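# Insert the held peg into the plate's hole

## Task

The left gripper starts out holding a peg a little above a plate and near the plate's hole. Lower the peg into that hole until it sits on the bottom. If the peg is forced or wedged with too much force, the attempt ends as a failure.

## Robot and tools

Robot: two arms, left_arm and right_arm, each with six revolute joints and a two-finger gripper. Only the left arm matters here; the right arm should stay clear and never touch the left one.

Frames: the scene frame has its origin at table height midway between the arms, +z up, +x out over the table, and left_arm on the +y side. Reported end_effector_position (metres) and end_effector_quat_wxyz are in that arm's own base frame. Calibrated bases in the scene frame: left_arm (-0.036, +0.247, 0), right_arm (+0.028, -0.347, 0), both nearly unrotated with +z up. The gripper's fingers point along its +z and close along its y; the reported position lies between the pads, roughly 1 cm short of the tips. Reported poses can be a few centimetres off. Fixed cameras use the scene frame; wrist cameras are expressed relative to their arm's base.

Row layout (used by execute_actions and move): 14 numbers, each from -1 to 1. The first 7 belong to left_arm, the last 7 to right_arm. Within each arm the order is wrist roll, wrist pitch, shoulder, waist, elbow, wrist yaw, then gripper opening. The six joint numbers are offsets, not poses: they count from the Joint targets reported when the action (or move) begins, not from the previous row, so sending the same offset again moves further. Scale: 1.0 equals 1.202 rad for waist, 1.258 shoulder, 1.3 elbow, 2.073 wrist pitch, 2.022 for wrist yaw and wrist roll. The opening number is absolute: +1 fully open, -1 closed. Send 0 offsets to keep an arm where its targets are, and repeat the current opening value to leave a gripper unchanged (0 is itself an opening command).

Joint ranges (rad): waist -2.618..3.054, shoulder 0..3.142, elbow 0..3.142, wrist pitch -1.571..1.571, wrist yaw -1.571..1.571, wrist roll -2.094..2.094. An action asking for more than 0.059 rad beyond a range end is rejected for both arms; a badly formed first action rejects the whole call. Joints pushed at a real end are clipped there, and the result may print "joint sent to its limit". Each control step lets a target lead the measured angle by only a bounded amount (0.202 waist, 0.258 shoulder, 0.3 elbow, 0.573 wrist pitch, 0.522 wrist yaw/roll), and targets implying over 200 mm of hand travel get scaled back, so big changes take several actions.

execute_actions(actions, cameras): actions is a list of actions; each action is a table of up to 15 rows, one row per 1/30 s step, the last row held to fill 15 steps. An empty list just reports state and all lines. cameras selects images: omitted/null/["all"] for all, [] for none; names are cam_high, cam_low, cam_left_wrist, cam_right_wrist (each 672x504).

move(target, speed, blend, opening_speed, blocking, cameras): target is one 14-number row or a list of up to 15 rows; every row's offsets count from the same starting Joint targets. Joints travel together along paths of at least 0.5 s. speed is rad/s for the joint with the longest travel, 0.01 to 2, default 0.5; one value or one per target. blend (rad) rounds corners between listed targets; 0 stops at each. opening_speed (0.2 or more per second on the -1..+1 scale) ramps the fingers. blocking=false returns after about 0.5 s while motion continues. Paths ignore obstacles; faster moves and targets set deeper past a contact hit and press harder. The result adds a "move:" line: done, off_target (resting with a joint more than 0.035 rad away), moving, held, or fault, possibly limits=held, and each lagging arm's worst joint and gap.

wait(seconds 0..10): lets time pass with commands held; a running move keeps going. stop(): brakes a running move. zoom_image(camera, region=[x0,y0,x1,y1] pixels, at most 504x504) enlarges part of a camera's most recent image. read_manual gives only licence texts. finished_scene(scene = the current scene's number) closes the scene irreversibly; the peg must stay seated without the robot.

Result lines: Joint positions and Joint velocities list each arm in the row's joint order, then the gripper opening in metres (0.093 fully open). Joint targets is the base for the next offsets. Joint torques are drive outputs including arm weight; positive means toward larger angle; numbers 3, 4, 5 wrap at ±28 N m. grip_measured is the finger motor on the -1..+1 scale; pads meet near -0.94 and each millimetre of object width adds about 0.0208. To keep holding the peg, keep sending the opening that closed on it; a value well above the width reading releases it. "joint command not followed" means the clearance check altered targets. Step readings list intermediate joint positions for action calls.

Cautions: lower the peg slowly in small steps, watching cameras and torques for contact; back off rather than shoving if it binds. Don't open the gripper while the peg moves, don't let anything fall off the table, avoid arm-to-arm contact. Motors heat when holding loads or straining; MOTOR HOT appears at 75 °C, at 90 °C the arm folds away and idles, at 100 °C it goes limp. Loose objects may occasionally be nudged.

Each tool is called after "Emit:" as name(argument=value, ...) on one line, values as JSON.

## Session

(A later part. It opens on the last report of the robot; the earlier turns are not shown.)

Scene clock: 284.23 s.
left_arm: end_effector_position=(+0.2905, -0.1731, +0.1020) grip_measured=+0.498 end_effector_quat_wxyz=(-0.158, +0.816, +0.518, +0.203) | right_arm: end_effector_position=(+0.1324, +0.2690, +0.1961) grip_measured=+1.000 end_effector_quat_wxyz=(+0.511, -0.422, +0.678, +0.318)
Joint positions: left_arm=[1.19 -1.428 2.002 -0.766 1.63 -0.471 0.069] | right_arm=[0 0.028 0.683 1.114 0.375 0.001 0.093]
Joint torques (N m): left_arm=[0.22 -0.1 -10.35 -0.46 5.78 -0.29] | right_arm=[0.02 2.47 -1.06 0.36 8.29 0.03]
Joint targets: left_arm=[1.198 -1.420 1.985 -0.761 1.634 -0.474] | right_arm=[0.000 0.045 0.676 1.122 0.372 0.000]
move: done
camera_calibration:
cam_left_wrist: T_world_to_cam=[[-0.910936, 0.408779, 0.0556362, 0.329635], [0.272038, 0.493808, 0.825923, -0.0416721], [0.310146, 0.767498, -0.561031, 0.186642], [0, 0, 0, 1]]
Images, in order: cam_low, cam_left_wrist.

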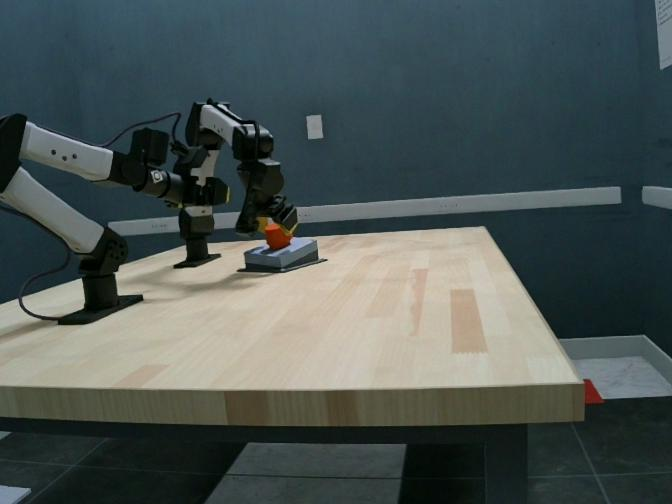

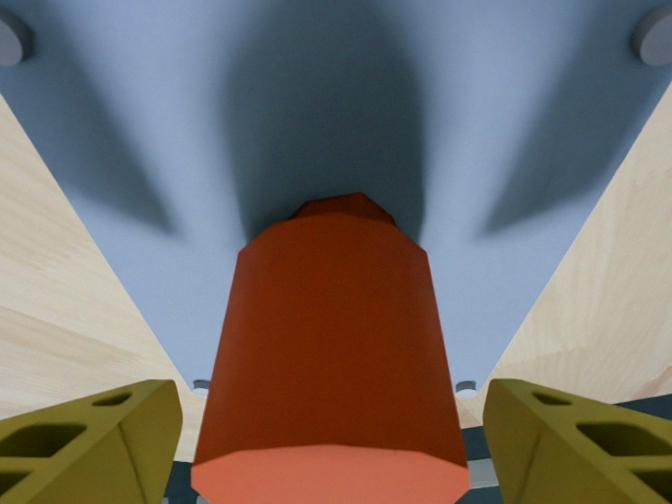

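Emit:
move(target=[0,0,0,0,0,0,-0.921165,0,0,0,0,0,0,1], opening_speed=0.5, cameras=[])

Emit:
move(target=[0,0.017,0,0.002,-0.031,0,-0.921165,0,0,0,0,0,0,1], speed=0.06, cameras=["cam_low","cam_left_wrist"])

Emit:
zoom_image(camera="cam_low", region=[245, 210, 315, 270])

Emit:
zoom_image(camera="cam_left_wrist", region=[260, 120, 420, 250])

Scene clock: 294.53 s.
left_arm: end_effector_position=(+0.2906, -0.1732, +0.1020) grip_measured=-0.158 end_effector_quat_wxyz=(-0.158, +0.816, +0.517, +0.203) | right_arm: end_effector_position=(+0.1324, +0.2690, +0.1961) grip_measured=+1.000 end_effector_quat_wxyz=(+0.511, -0.422, +0.678, +0.318)
Joint positions: left_arm=[1.191 -1.428 2.002 -0.766 1.63 -0.471 0.038] | right_arm=[0 0.028 0.683 1.114 0.375 0.001 0.093]
Joint torques (N m): left_arm=[0.2 -0.03 -10.52 -0.25 5.61 -0.19] | right_arm=[0 2.41 -1.13 0.4 8.25 -0.05]
Joint targets: left_arm=[1.198 -1.421 1.985 -0.761 1.634 -0.474] | right_arm=[0.000 0.045 0.676 1.122 0.372 0.000]
move: done

Scene clock: 295.50 s.
left_arm: end_effector_position=(+0.2908, -0.1726, +0.1011) grip_measured=-0.159 end_effector_quat_wxyz=(-0.156, +0.816, +0.517, +0.205) | right_arm: end_effector_position=(+0.1324, +0.2690, +0.1961) grip_measured=+1.000 end_effector_quat_wxyz=(+0.511, -0.422, +0.678, +0.318)
Joint positions: left_arm=[1.192 -1.417 1.997 -0.766 1.619 -0.475 0.038] | right_arm=[0 0.028 0.683 1.114 0.375 0.001 0.093]
Joint torques (N m): left_arm=[0.26 0.17 -9.74 0.06 3.19 -0.13] | right_arm=[0 2.43 -1.18 0.47 8.53 -0.01]
Joint targets: left_arm=[1.198 -1.385 1.985 -0.758 1.594 -0.474] | right_arm=[0.000 0.045 0.676 1.122 0.372 0.000]
move: done
camera_calibration:
cam_left_wrist: T_world_to_cam=[[-0.910235, 0.411053, 0.0500773, 0.330449], [0.268648, 0.494165, 0.826819, -0.040297], [0.31512, 0.766053, -0.560235, 0.183928], [0, 0, 0, 1]]
Images, in order: cam_low, cam_left_wrist.

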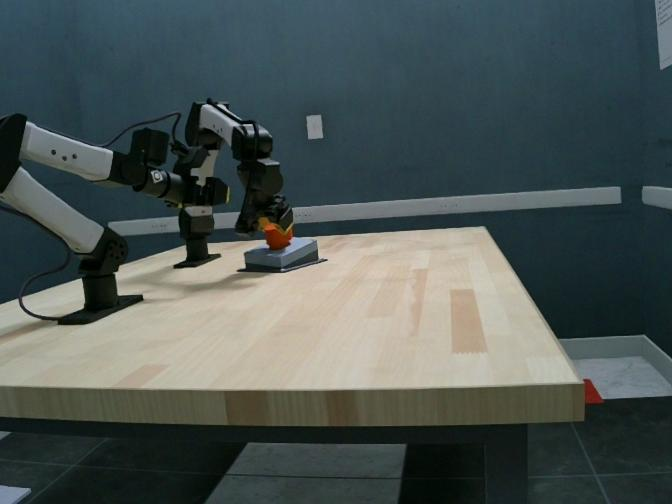

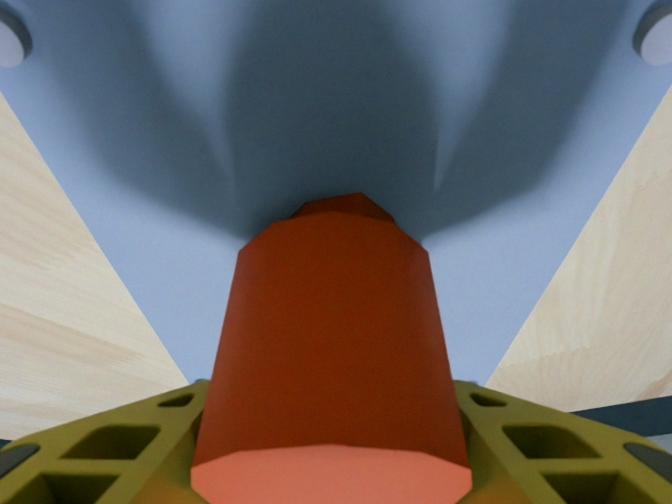

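Scaled by 7.200 from the camera's 672x504 image, which has a finer 960x720 frame.

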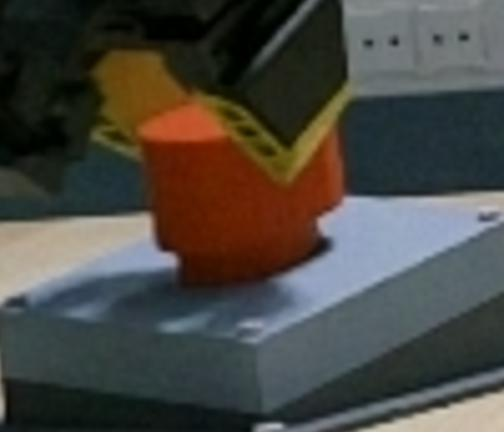

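Scaled by 3.150 from the camera's 672x504 image, which has a finer 960x720 frame.

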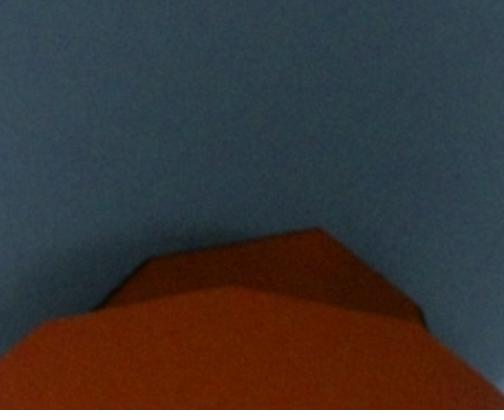

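Emit:
move(target=[0,-0.025,0.0,-0.003,0.033,0,-0.921165,0,0,0,0,0,0,1], speed=0.08, cameras=[])

Emit:
move(target=[0,0,0,0,0,0,0.6,0,0,0,0,0,0,1], opening_speed=0.6, cameras=["cam_low","cam_left_wrist"])

Emit:
zoom_image(camera="cam_low", region=[245, 210, 315, 270])

Scene clock: 300.03 s.
left_arm: end_effector_position=(+0.2908, -0.1726, +0.1019) grip_measured=-0.159 end_effector_quat_wxyz=(-0.156, +0.816, +0.517, +0.205) | right_arm: end_effector_position=(+0.1324, +0.2690, +0.1961) grip_measured=+1.000 end_effector_quat_wxyz=(+0.511, -0.422, +0.678, +0.318)
Joint positions: left_arm=[1.192 -1.42 1.996 -0.766 1.621 -0.475 0.038] | right_arm=[0 0.028 0.683 1.114 0.375 0.001 0.093]
Joint torques (N m): left_arm=[0.18 -0.33 -9.83 -0.27 6.56 -0.23] | right_arm=[-0.03 2.42 -1.09 0.36 8.49 0.02]
Joint targets: left_arm=[1.198 -1.437 1.984 -0.762 1.637 -0.474] | right_arm=[0.000 0.045 0.676 1.122 0.372 0.000]
move: done

Scene clock: 302.80 s.
left_arm: end_effector_position=(+0.2906, -0.1725, +0.1019) grip_measured=+0.598 end_effector_quat_wxyz=(-0.156, +0.816, +0.517, +0.205) | right_arm: end_effector_position=(+0.1324, +0.2690, +0.1961) grip_measured=+1.000 end_effector_quat_wxyz=(+0.511, -0.422, +0.678, +0.318)
Joint positions: left_arm=[1.192 -1.42 1.996 -0.766 1.621 -0.475 0.074] | right_arm=[0 0.028 0.683 1.114 0.375 0.001 0.093]
Joint torques (N m): left_arm=[0.19 -0.34 -9.99 -0.51 6.82 -0.19] | right_arm=[-0.04 2.42 -1.06 0.29 8.38 0]
Joint targets: left_arm=[1.198 -1.437 1.984 -0.762 1.637 -0.474] | right_arm=[0.000 0.045 0.676 1.122 0.372 0.000]
move: done
camera_calibration:
cam_left_wrist: T_world_to_cam=[[-0.910207, 0.411026, 0.0507953, 0.330169], [0.269103, 0.493728, 0.826932, -0.0411585], [0.314812, 0.766349, -0.560003, 0.184412], [0, 0, 0, 1]]
Images, in order: cam_low, cam_left_wrist.

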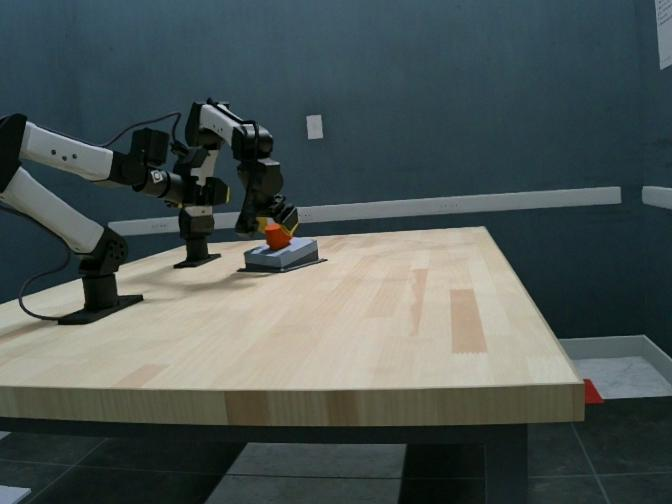

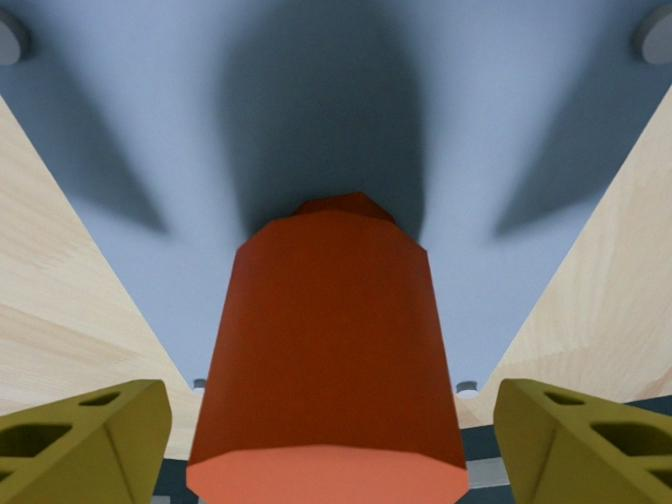

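Scaled by 7.200 from the camera's 672x504 image, which has a finer 960x720 frame.

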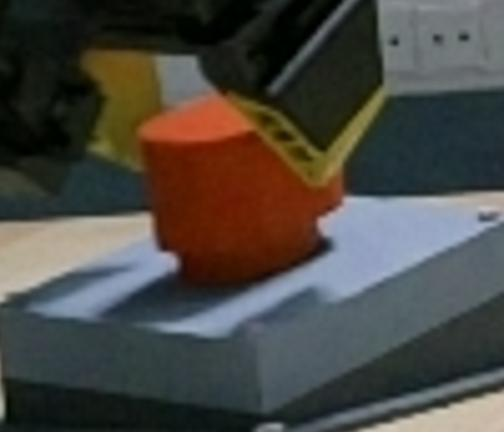

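Emit:
move(target=[0,-0.06,0,-0.04,0.1,0,0.6,0,0,0,0,0,0,1], speed=0.15, cameras=["cam_low","cam_left_wrist"])

Scene clock: 309.90 s.
left_arm: end_effector_position=(+0.2847, -0.1857, +0.1326) grip_measured=+0.598 end_effector_quat_wxyz=(-0.152, +0.827, +0.500, +0.208) | right_arm: end_effector_position=(+0.1324, +0.2690, +0.1961) grip_measured=+1.000 end_effector_quat_wxyz=(+0.511, -0.422, +0.678, +0.318)
Joint positions: left_arm=[1.192 -1.544 1.996 -0.806 1.743 -0.475 0.074] | right_arm=[0 0.028 0.683 1.114 0.375 0.001 0.093]
Joint torques (N m): left_arm=[0.22 -0.31 -10 -1.05 7.25 -0.19] | right_arm=[0.02 2.42 -1.11 0.61 8.58 0.07]
Joint targets: left_arm=[1.198 -1.561 1.984 -0.810 1.767 -0.474] | right_arm=[0.000 0.045 0.676 1.122 0.372 0.000]
move: done
camera_calibration:
cam_left_wrist: T_world_to_cam=[[-0.892636, 0.447784, 0.0518723, 0.330344], [0.289681, 0.481652, 0.827101, -0.06662], [0.345378, 0.753327, -0.559654, 0.20241], [0, 0, 0, 1]]
Images, in order: cam_low, cam_left_wrist.

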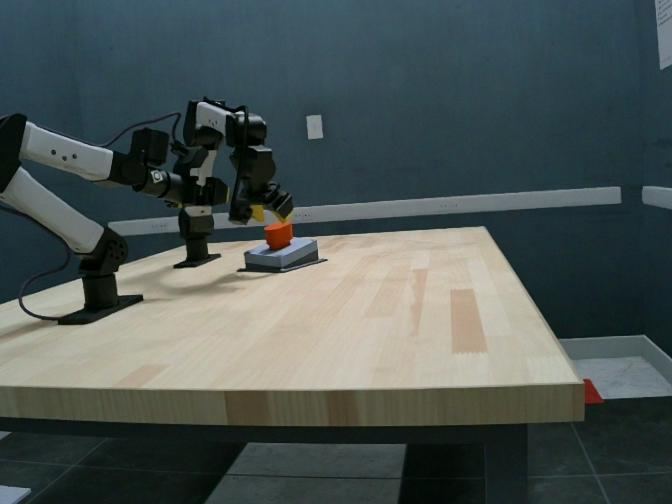

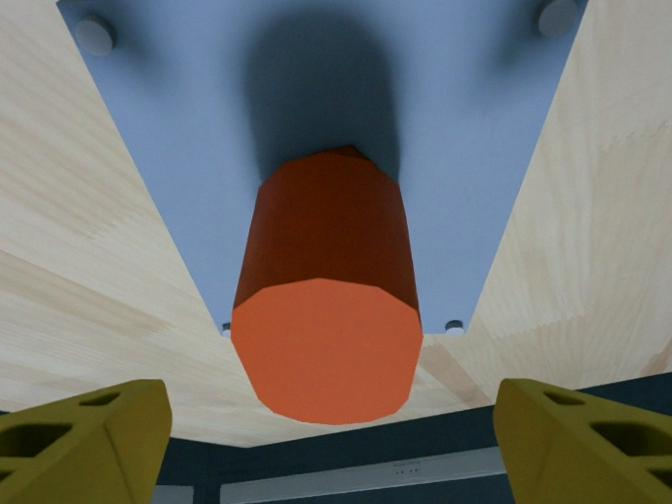

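Clear. Up more and aside.

Emit:
move(target=[0,0,0,-0.1,0.12,0,0.6,0,0,0,0,0,0,1], speed=0.3)

Emit:
zoom_image(camera="cam_low", region=[225, 215, 335, 280])

Scene clock: 312.50 s.
left_arm: end_effector_position=(+0.2868, -0.2228, +0.1685) grip_measured=+0.598 end_effector_quat_wxyz=(-0.095, +0.840, +0.472, +0.250) | right_arm: end_effector_position=(+0.1329, +0.2684, +0.2035) grip_measured=+1.000 end_effector_quat_wxyz=(+0.522, -0.416, +0.671, +0.322)
Joint positions: left_arm=[1.19 -1.578 1.996 -0.896 1.885 -0.529 0.074] | right_arm=[-0.001 0.042 0.668 1.114 0.375 0.006 0.093]
Joint torques (N m): left_arm=[0.26 0.31 -10.11 -3.21 8.84 0.3] | right_arm=[0 2.24 0.23 0.5 8.61 -0.05]
Joint targets: left_arm=[1.198 -1.562 1.984 -0.930 1.923 -0.474] | right_arm=[0.000 0.045 0.676 1.122 0.372 0.000]
move: off_target (left_arm); left_arm: the wrist yaw is farthest, 0.055 rad from its target
camera_calibration:
cam_left_wrist: T_world_to_cam=[[-0.843905, 0.53225, -0.0673353, 0.371863], [0.244834, 0.493758, 0.834422, -0.0646875], [0.477368, 0.687687, -0.546998, 0.195054], [0, 0, 0, 1]]
cam_right_wrist: T_world_to_cam=[[0.898393, -0.438839, -0.0176098, 0.000703284], [-0.287766, -0.557879, -0.778435, 0.384623], [0.331783, 0.704409, -0.627478, -0.0291167], [0, 0, 0, 1]]

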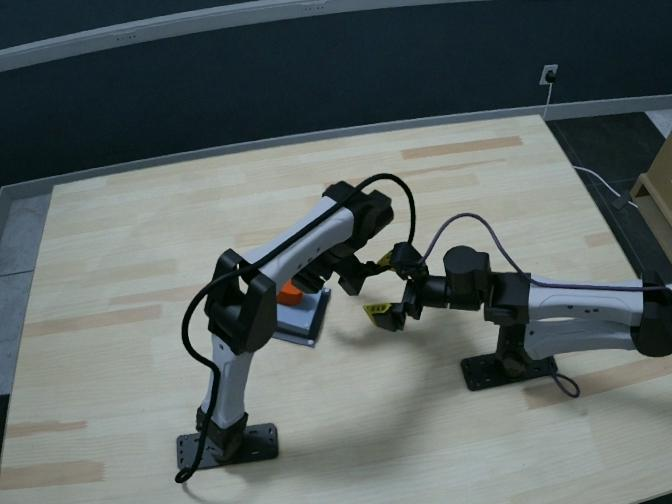

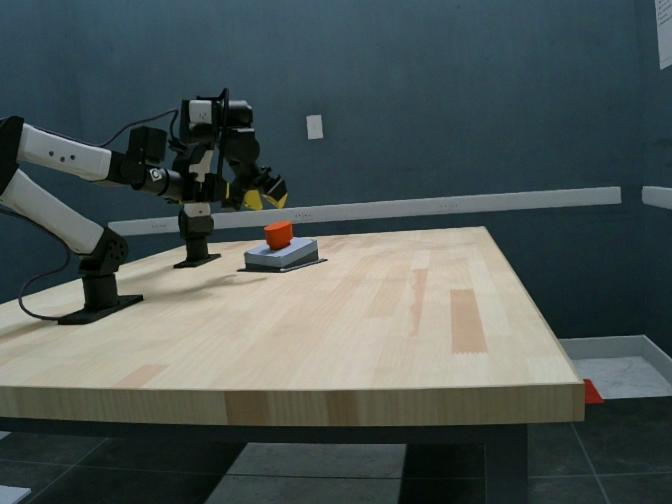

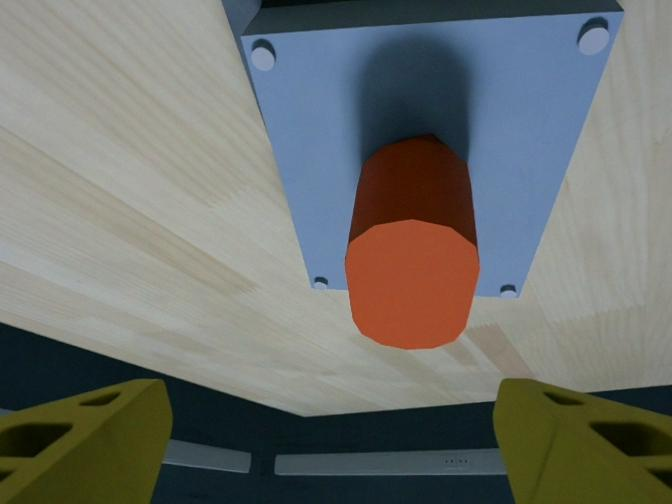

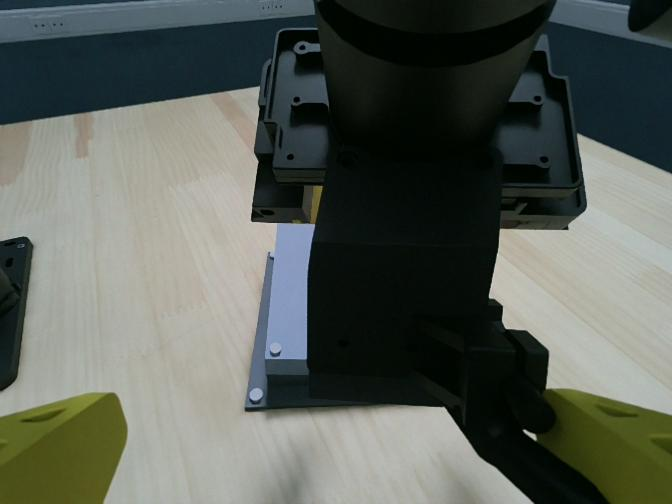

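Scaled by 4.582 from the camera's 672x504 image, which has a finer 960x720 frame.

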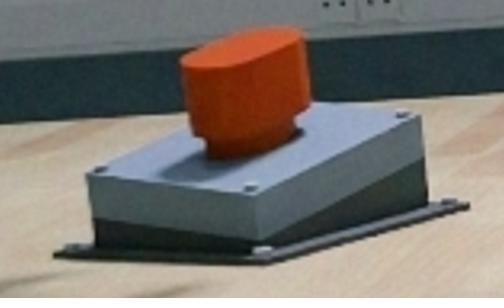

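Emit:
move(target=[0,0.02,0,0.08,0.0,0,0.6,0,0,0,0,0,0,1], speed=0.2)

Emit:
zoom_image(camera="cam_low", region=[240, 215, 320, 270])

Scene clock: 315.27 s.
left_arm: end_effector_position=(+0.3022, -0.2177, +0.1667) grip_measured=+0.598 end_effector_quat_wxyz=(-0.075, +0.831, +0.501, +0.228) | right_arm: end_effector_position=(+0.1346, +0.2683, +0.2049) grip_measured=+1.000 end_effector_quat_wxyz=(+0.526, -0.413, +0.671, +0.320)
Joint positions: left_arm=[1.206 -1.537 1.996 -0.835 1.898 -0.48 0.074] | right_arm=[-0.001 0.05 0.67 1.114 0.375 0.015 0.093]
Joint torques (N m): left_arm=[0.04 0.45 -10.24 -0.7 7.87 -0.13] | right_arm=[0.06 2.22 0.05 0.54 8.44 -0.11]
Joint targets: left_arm=[1.198 -1.520 1.984 -0.834 1.923 -0.474] | right_arm=[0.000 0.045 0.676 1.122 0.372 0.000]
move: done
camera_calibration:
cam_left_wrist: T_world_to_cam=[[-0.871073, 0.481899, -0.0948983, 0.38385], [0.223698, 0.56127, 0.796828, -0.0420795], [0.437254, 0.672867, -0.596707, 0.20044], [0, 0, 0, 1]]
cam_right_wrist: T_world_to_cam=[[0.894541, -0.446721, -0.0153756, 0.00135924], [-0.289016, -0.551818, -0.782283, 0.385424], [0.340978, 0.704228, -0.622734, -0.030903], [0, 0, 0, 1]]

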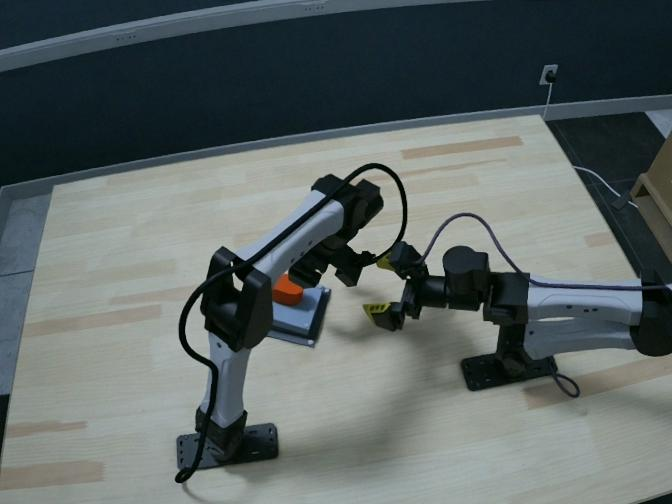

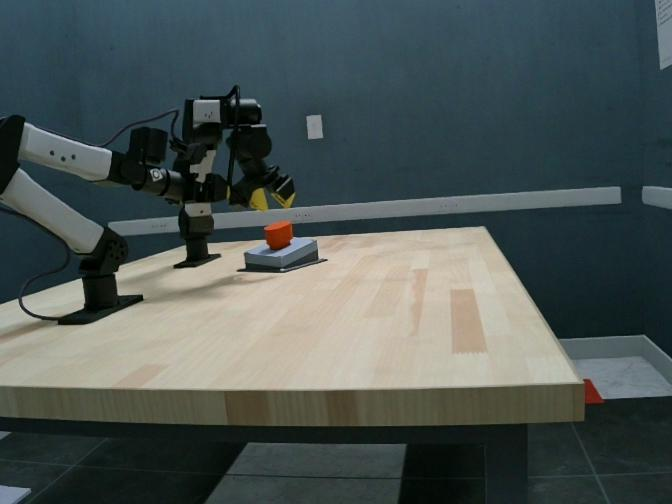

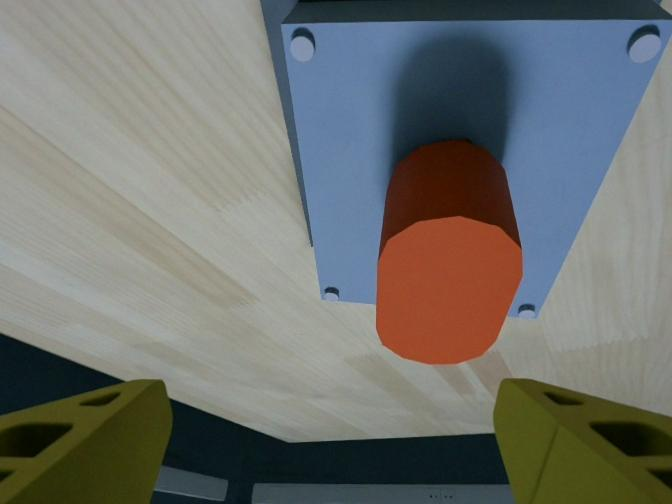

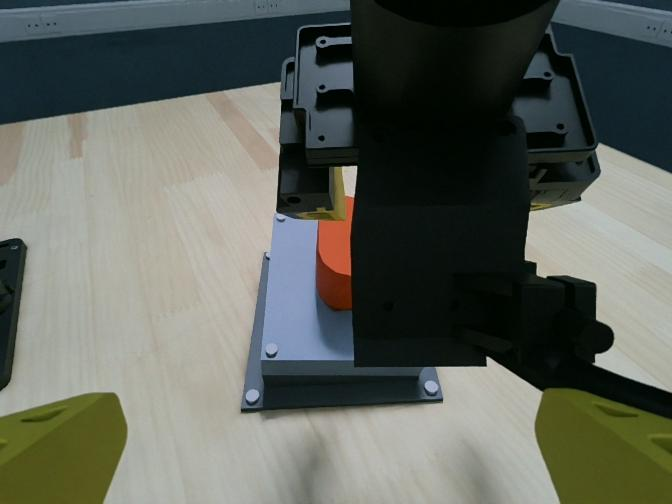

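Scaled by 6.300 from the camera's 672x504 image, which has a finer 960x720 frame.

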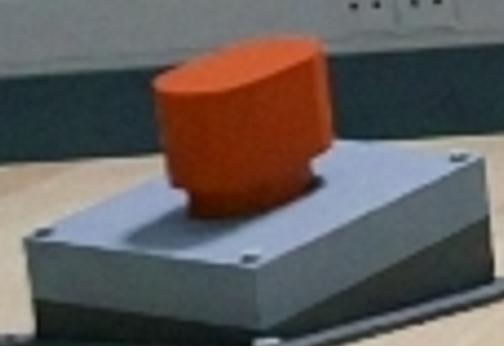

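Emit:
move(target=[[0,0.02,0,0.0,0.1,0,0.6,0,0,0,0,0,0,1],[0,0.02,0,0.45,0.1,0,0.6,0,0,0,0,0,0,1]], speed=0.4, blend=0.1)

Emit:
zoom_image(camera="cam_right_wrist", region=[230, 170, 450, 420])

Emit:
zoom_image(camera="cam_low", region=[240, 215, 320, 270])

Scene clock: 320.73 s.
left_arm: end_effector_position=(+0.4016, -0.0382, +0.1996) grip_measured=+0.598 end_effector_quat_wxyz=(-0.058, +0.650, +0.720, +0.236) | right_arm: end_effector_position=(+0.1345, +0.2683, +0.2048) grip_measured=+1.000 end_effector_quat_wxyz=(+0.525, -0.413, +0.671, +0.320)
Joint positions: left_arm=[1.206 -1.495 1.996 -0.289 2.028 -0.48 0.074] | right_arm=[-0.001 0.05 0.67 1.114 0.375 0.014 0.093]
Joint torques (N m): left_arm=[0.03 0.9 -10.36 -1.01 7.76 -0.18] | right_arm=[0 2.21 0.02 0.59 8.39 -0.19]
Motor temperatures (°C): left_arm=[29 30 58 28 44 31 33] | right_arm=[28 58 31 28 48 32 31]
Heat: left arm: 58 °C; right arm: 58 °C.
Joint targets: left_arm=[1.198 -1.479 1.984 -0.293 2.053 -0.474] | right_arm=[0.000 0.045 0.676 1.122 0.372 0.000]
move: done; blend cut to 0.065 rad at target 1
camera_calibration:
cam_left_wrist: T_world_to_cam=[[-0.965798, -0.0492856, -0.254568, 0.436635], [-0.227282, 0.633464, 0.739639, 0.00396504], [0.124806, 0.772201, -0.623001, 0.190316], [0, 0, 0, 1]]
cam_right_wrist: T_world_to_cam=[[0.894702, -0.446395, -0.0154657, 0.00133115], [-0.289009, -0.552161, -0.782044, 0.385381], [0.340561, 0.704166, -0.623032, -0.0308087], [0, 0, 0, 1]]

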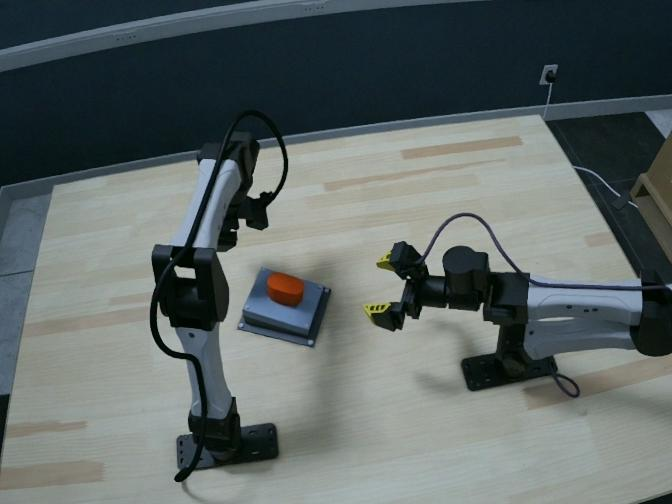

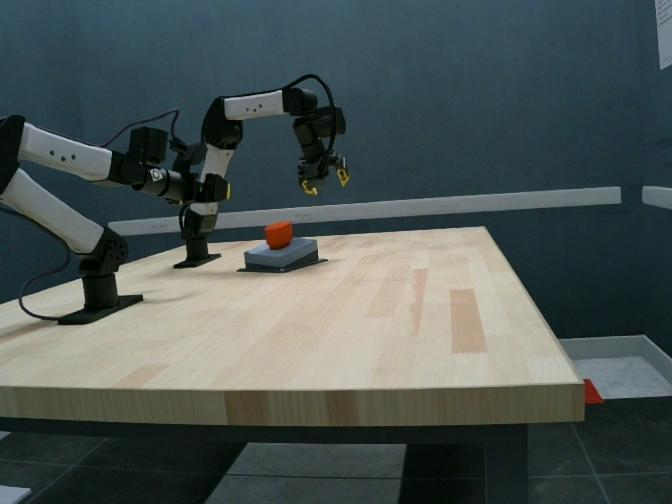

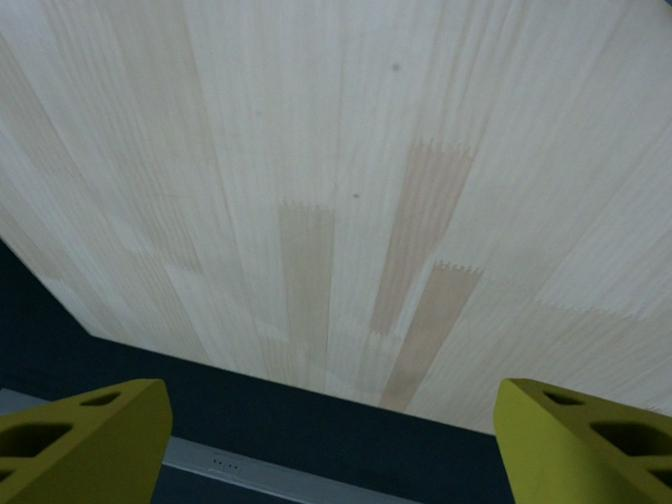

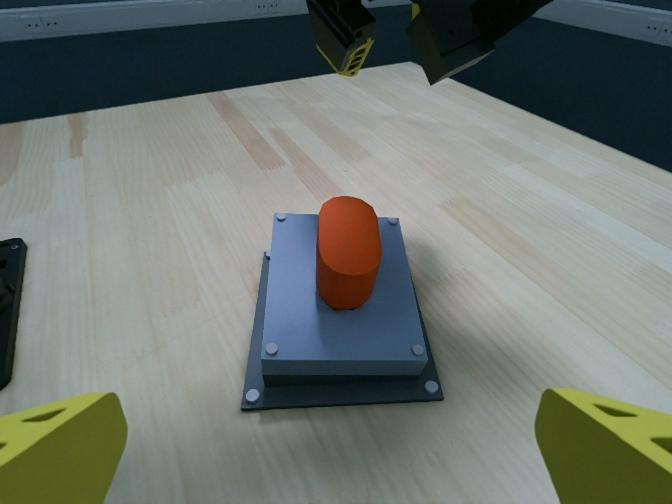

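Scaled by 2.016 from the camera's 672x504 image, which has a finer 960x720 frame.

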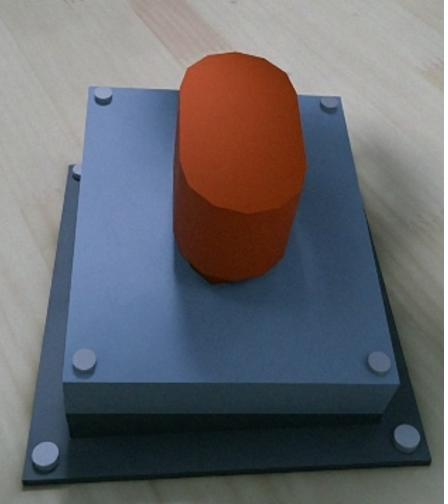

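Scaled by 6.300 from the camera's 672x504 image, which has a finer 960x720 frame.

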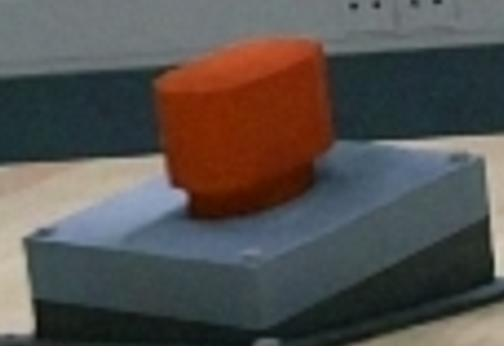

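Emit:
zoom_image(camera="cam_low", region=[260, 218, 300, 258])

Emit:
zoom_image(camera="cam_right_wrist", region=[300, 180, 400, 320])

Emit:
zoom_image(camera="cam_high", region=[230, 255, 340, 350])

Scaled by 12.600 from the camera's 672x504 image, which has a finer 960x720 frame.

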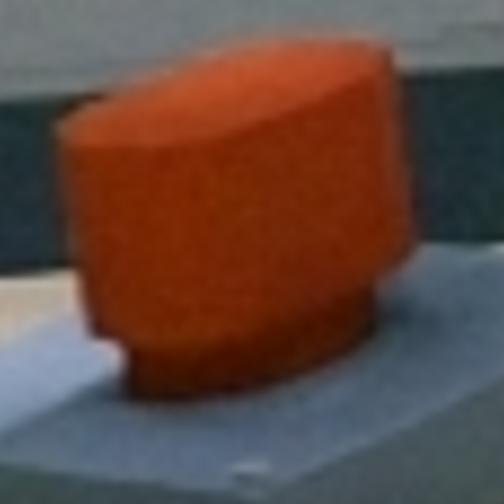

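Scaled by 3.600 from the camera's 672x504 image, which has a finer 960x720 frame.

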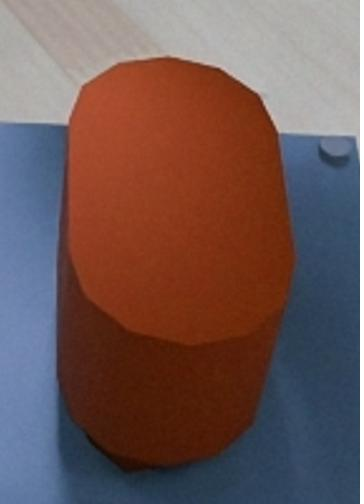

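Scaled by 4.582 from the camera's 672x504 image, which has a finer 960x720 frame.

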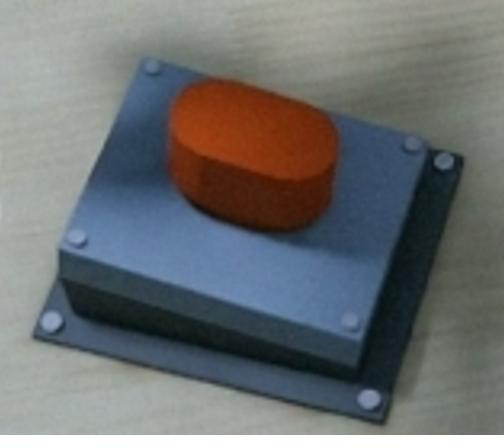

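Emit:
finished_scene(scene=2)

The scene is finished: the task was done.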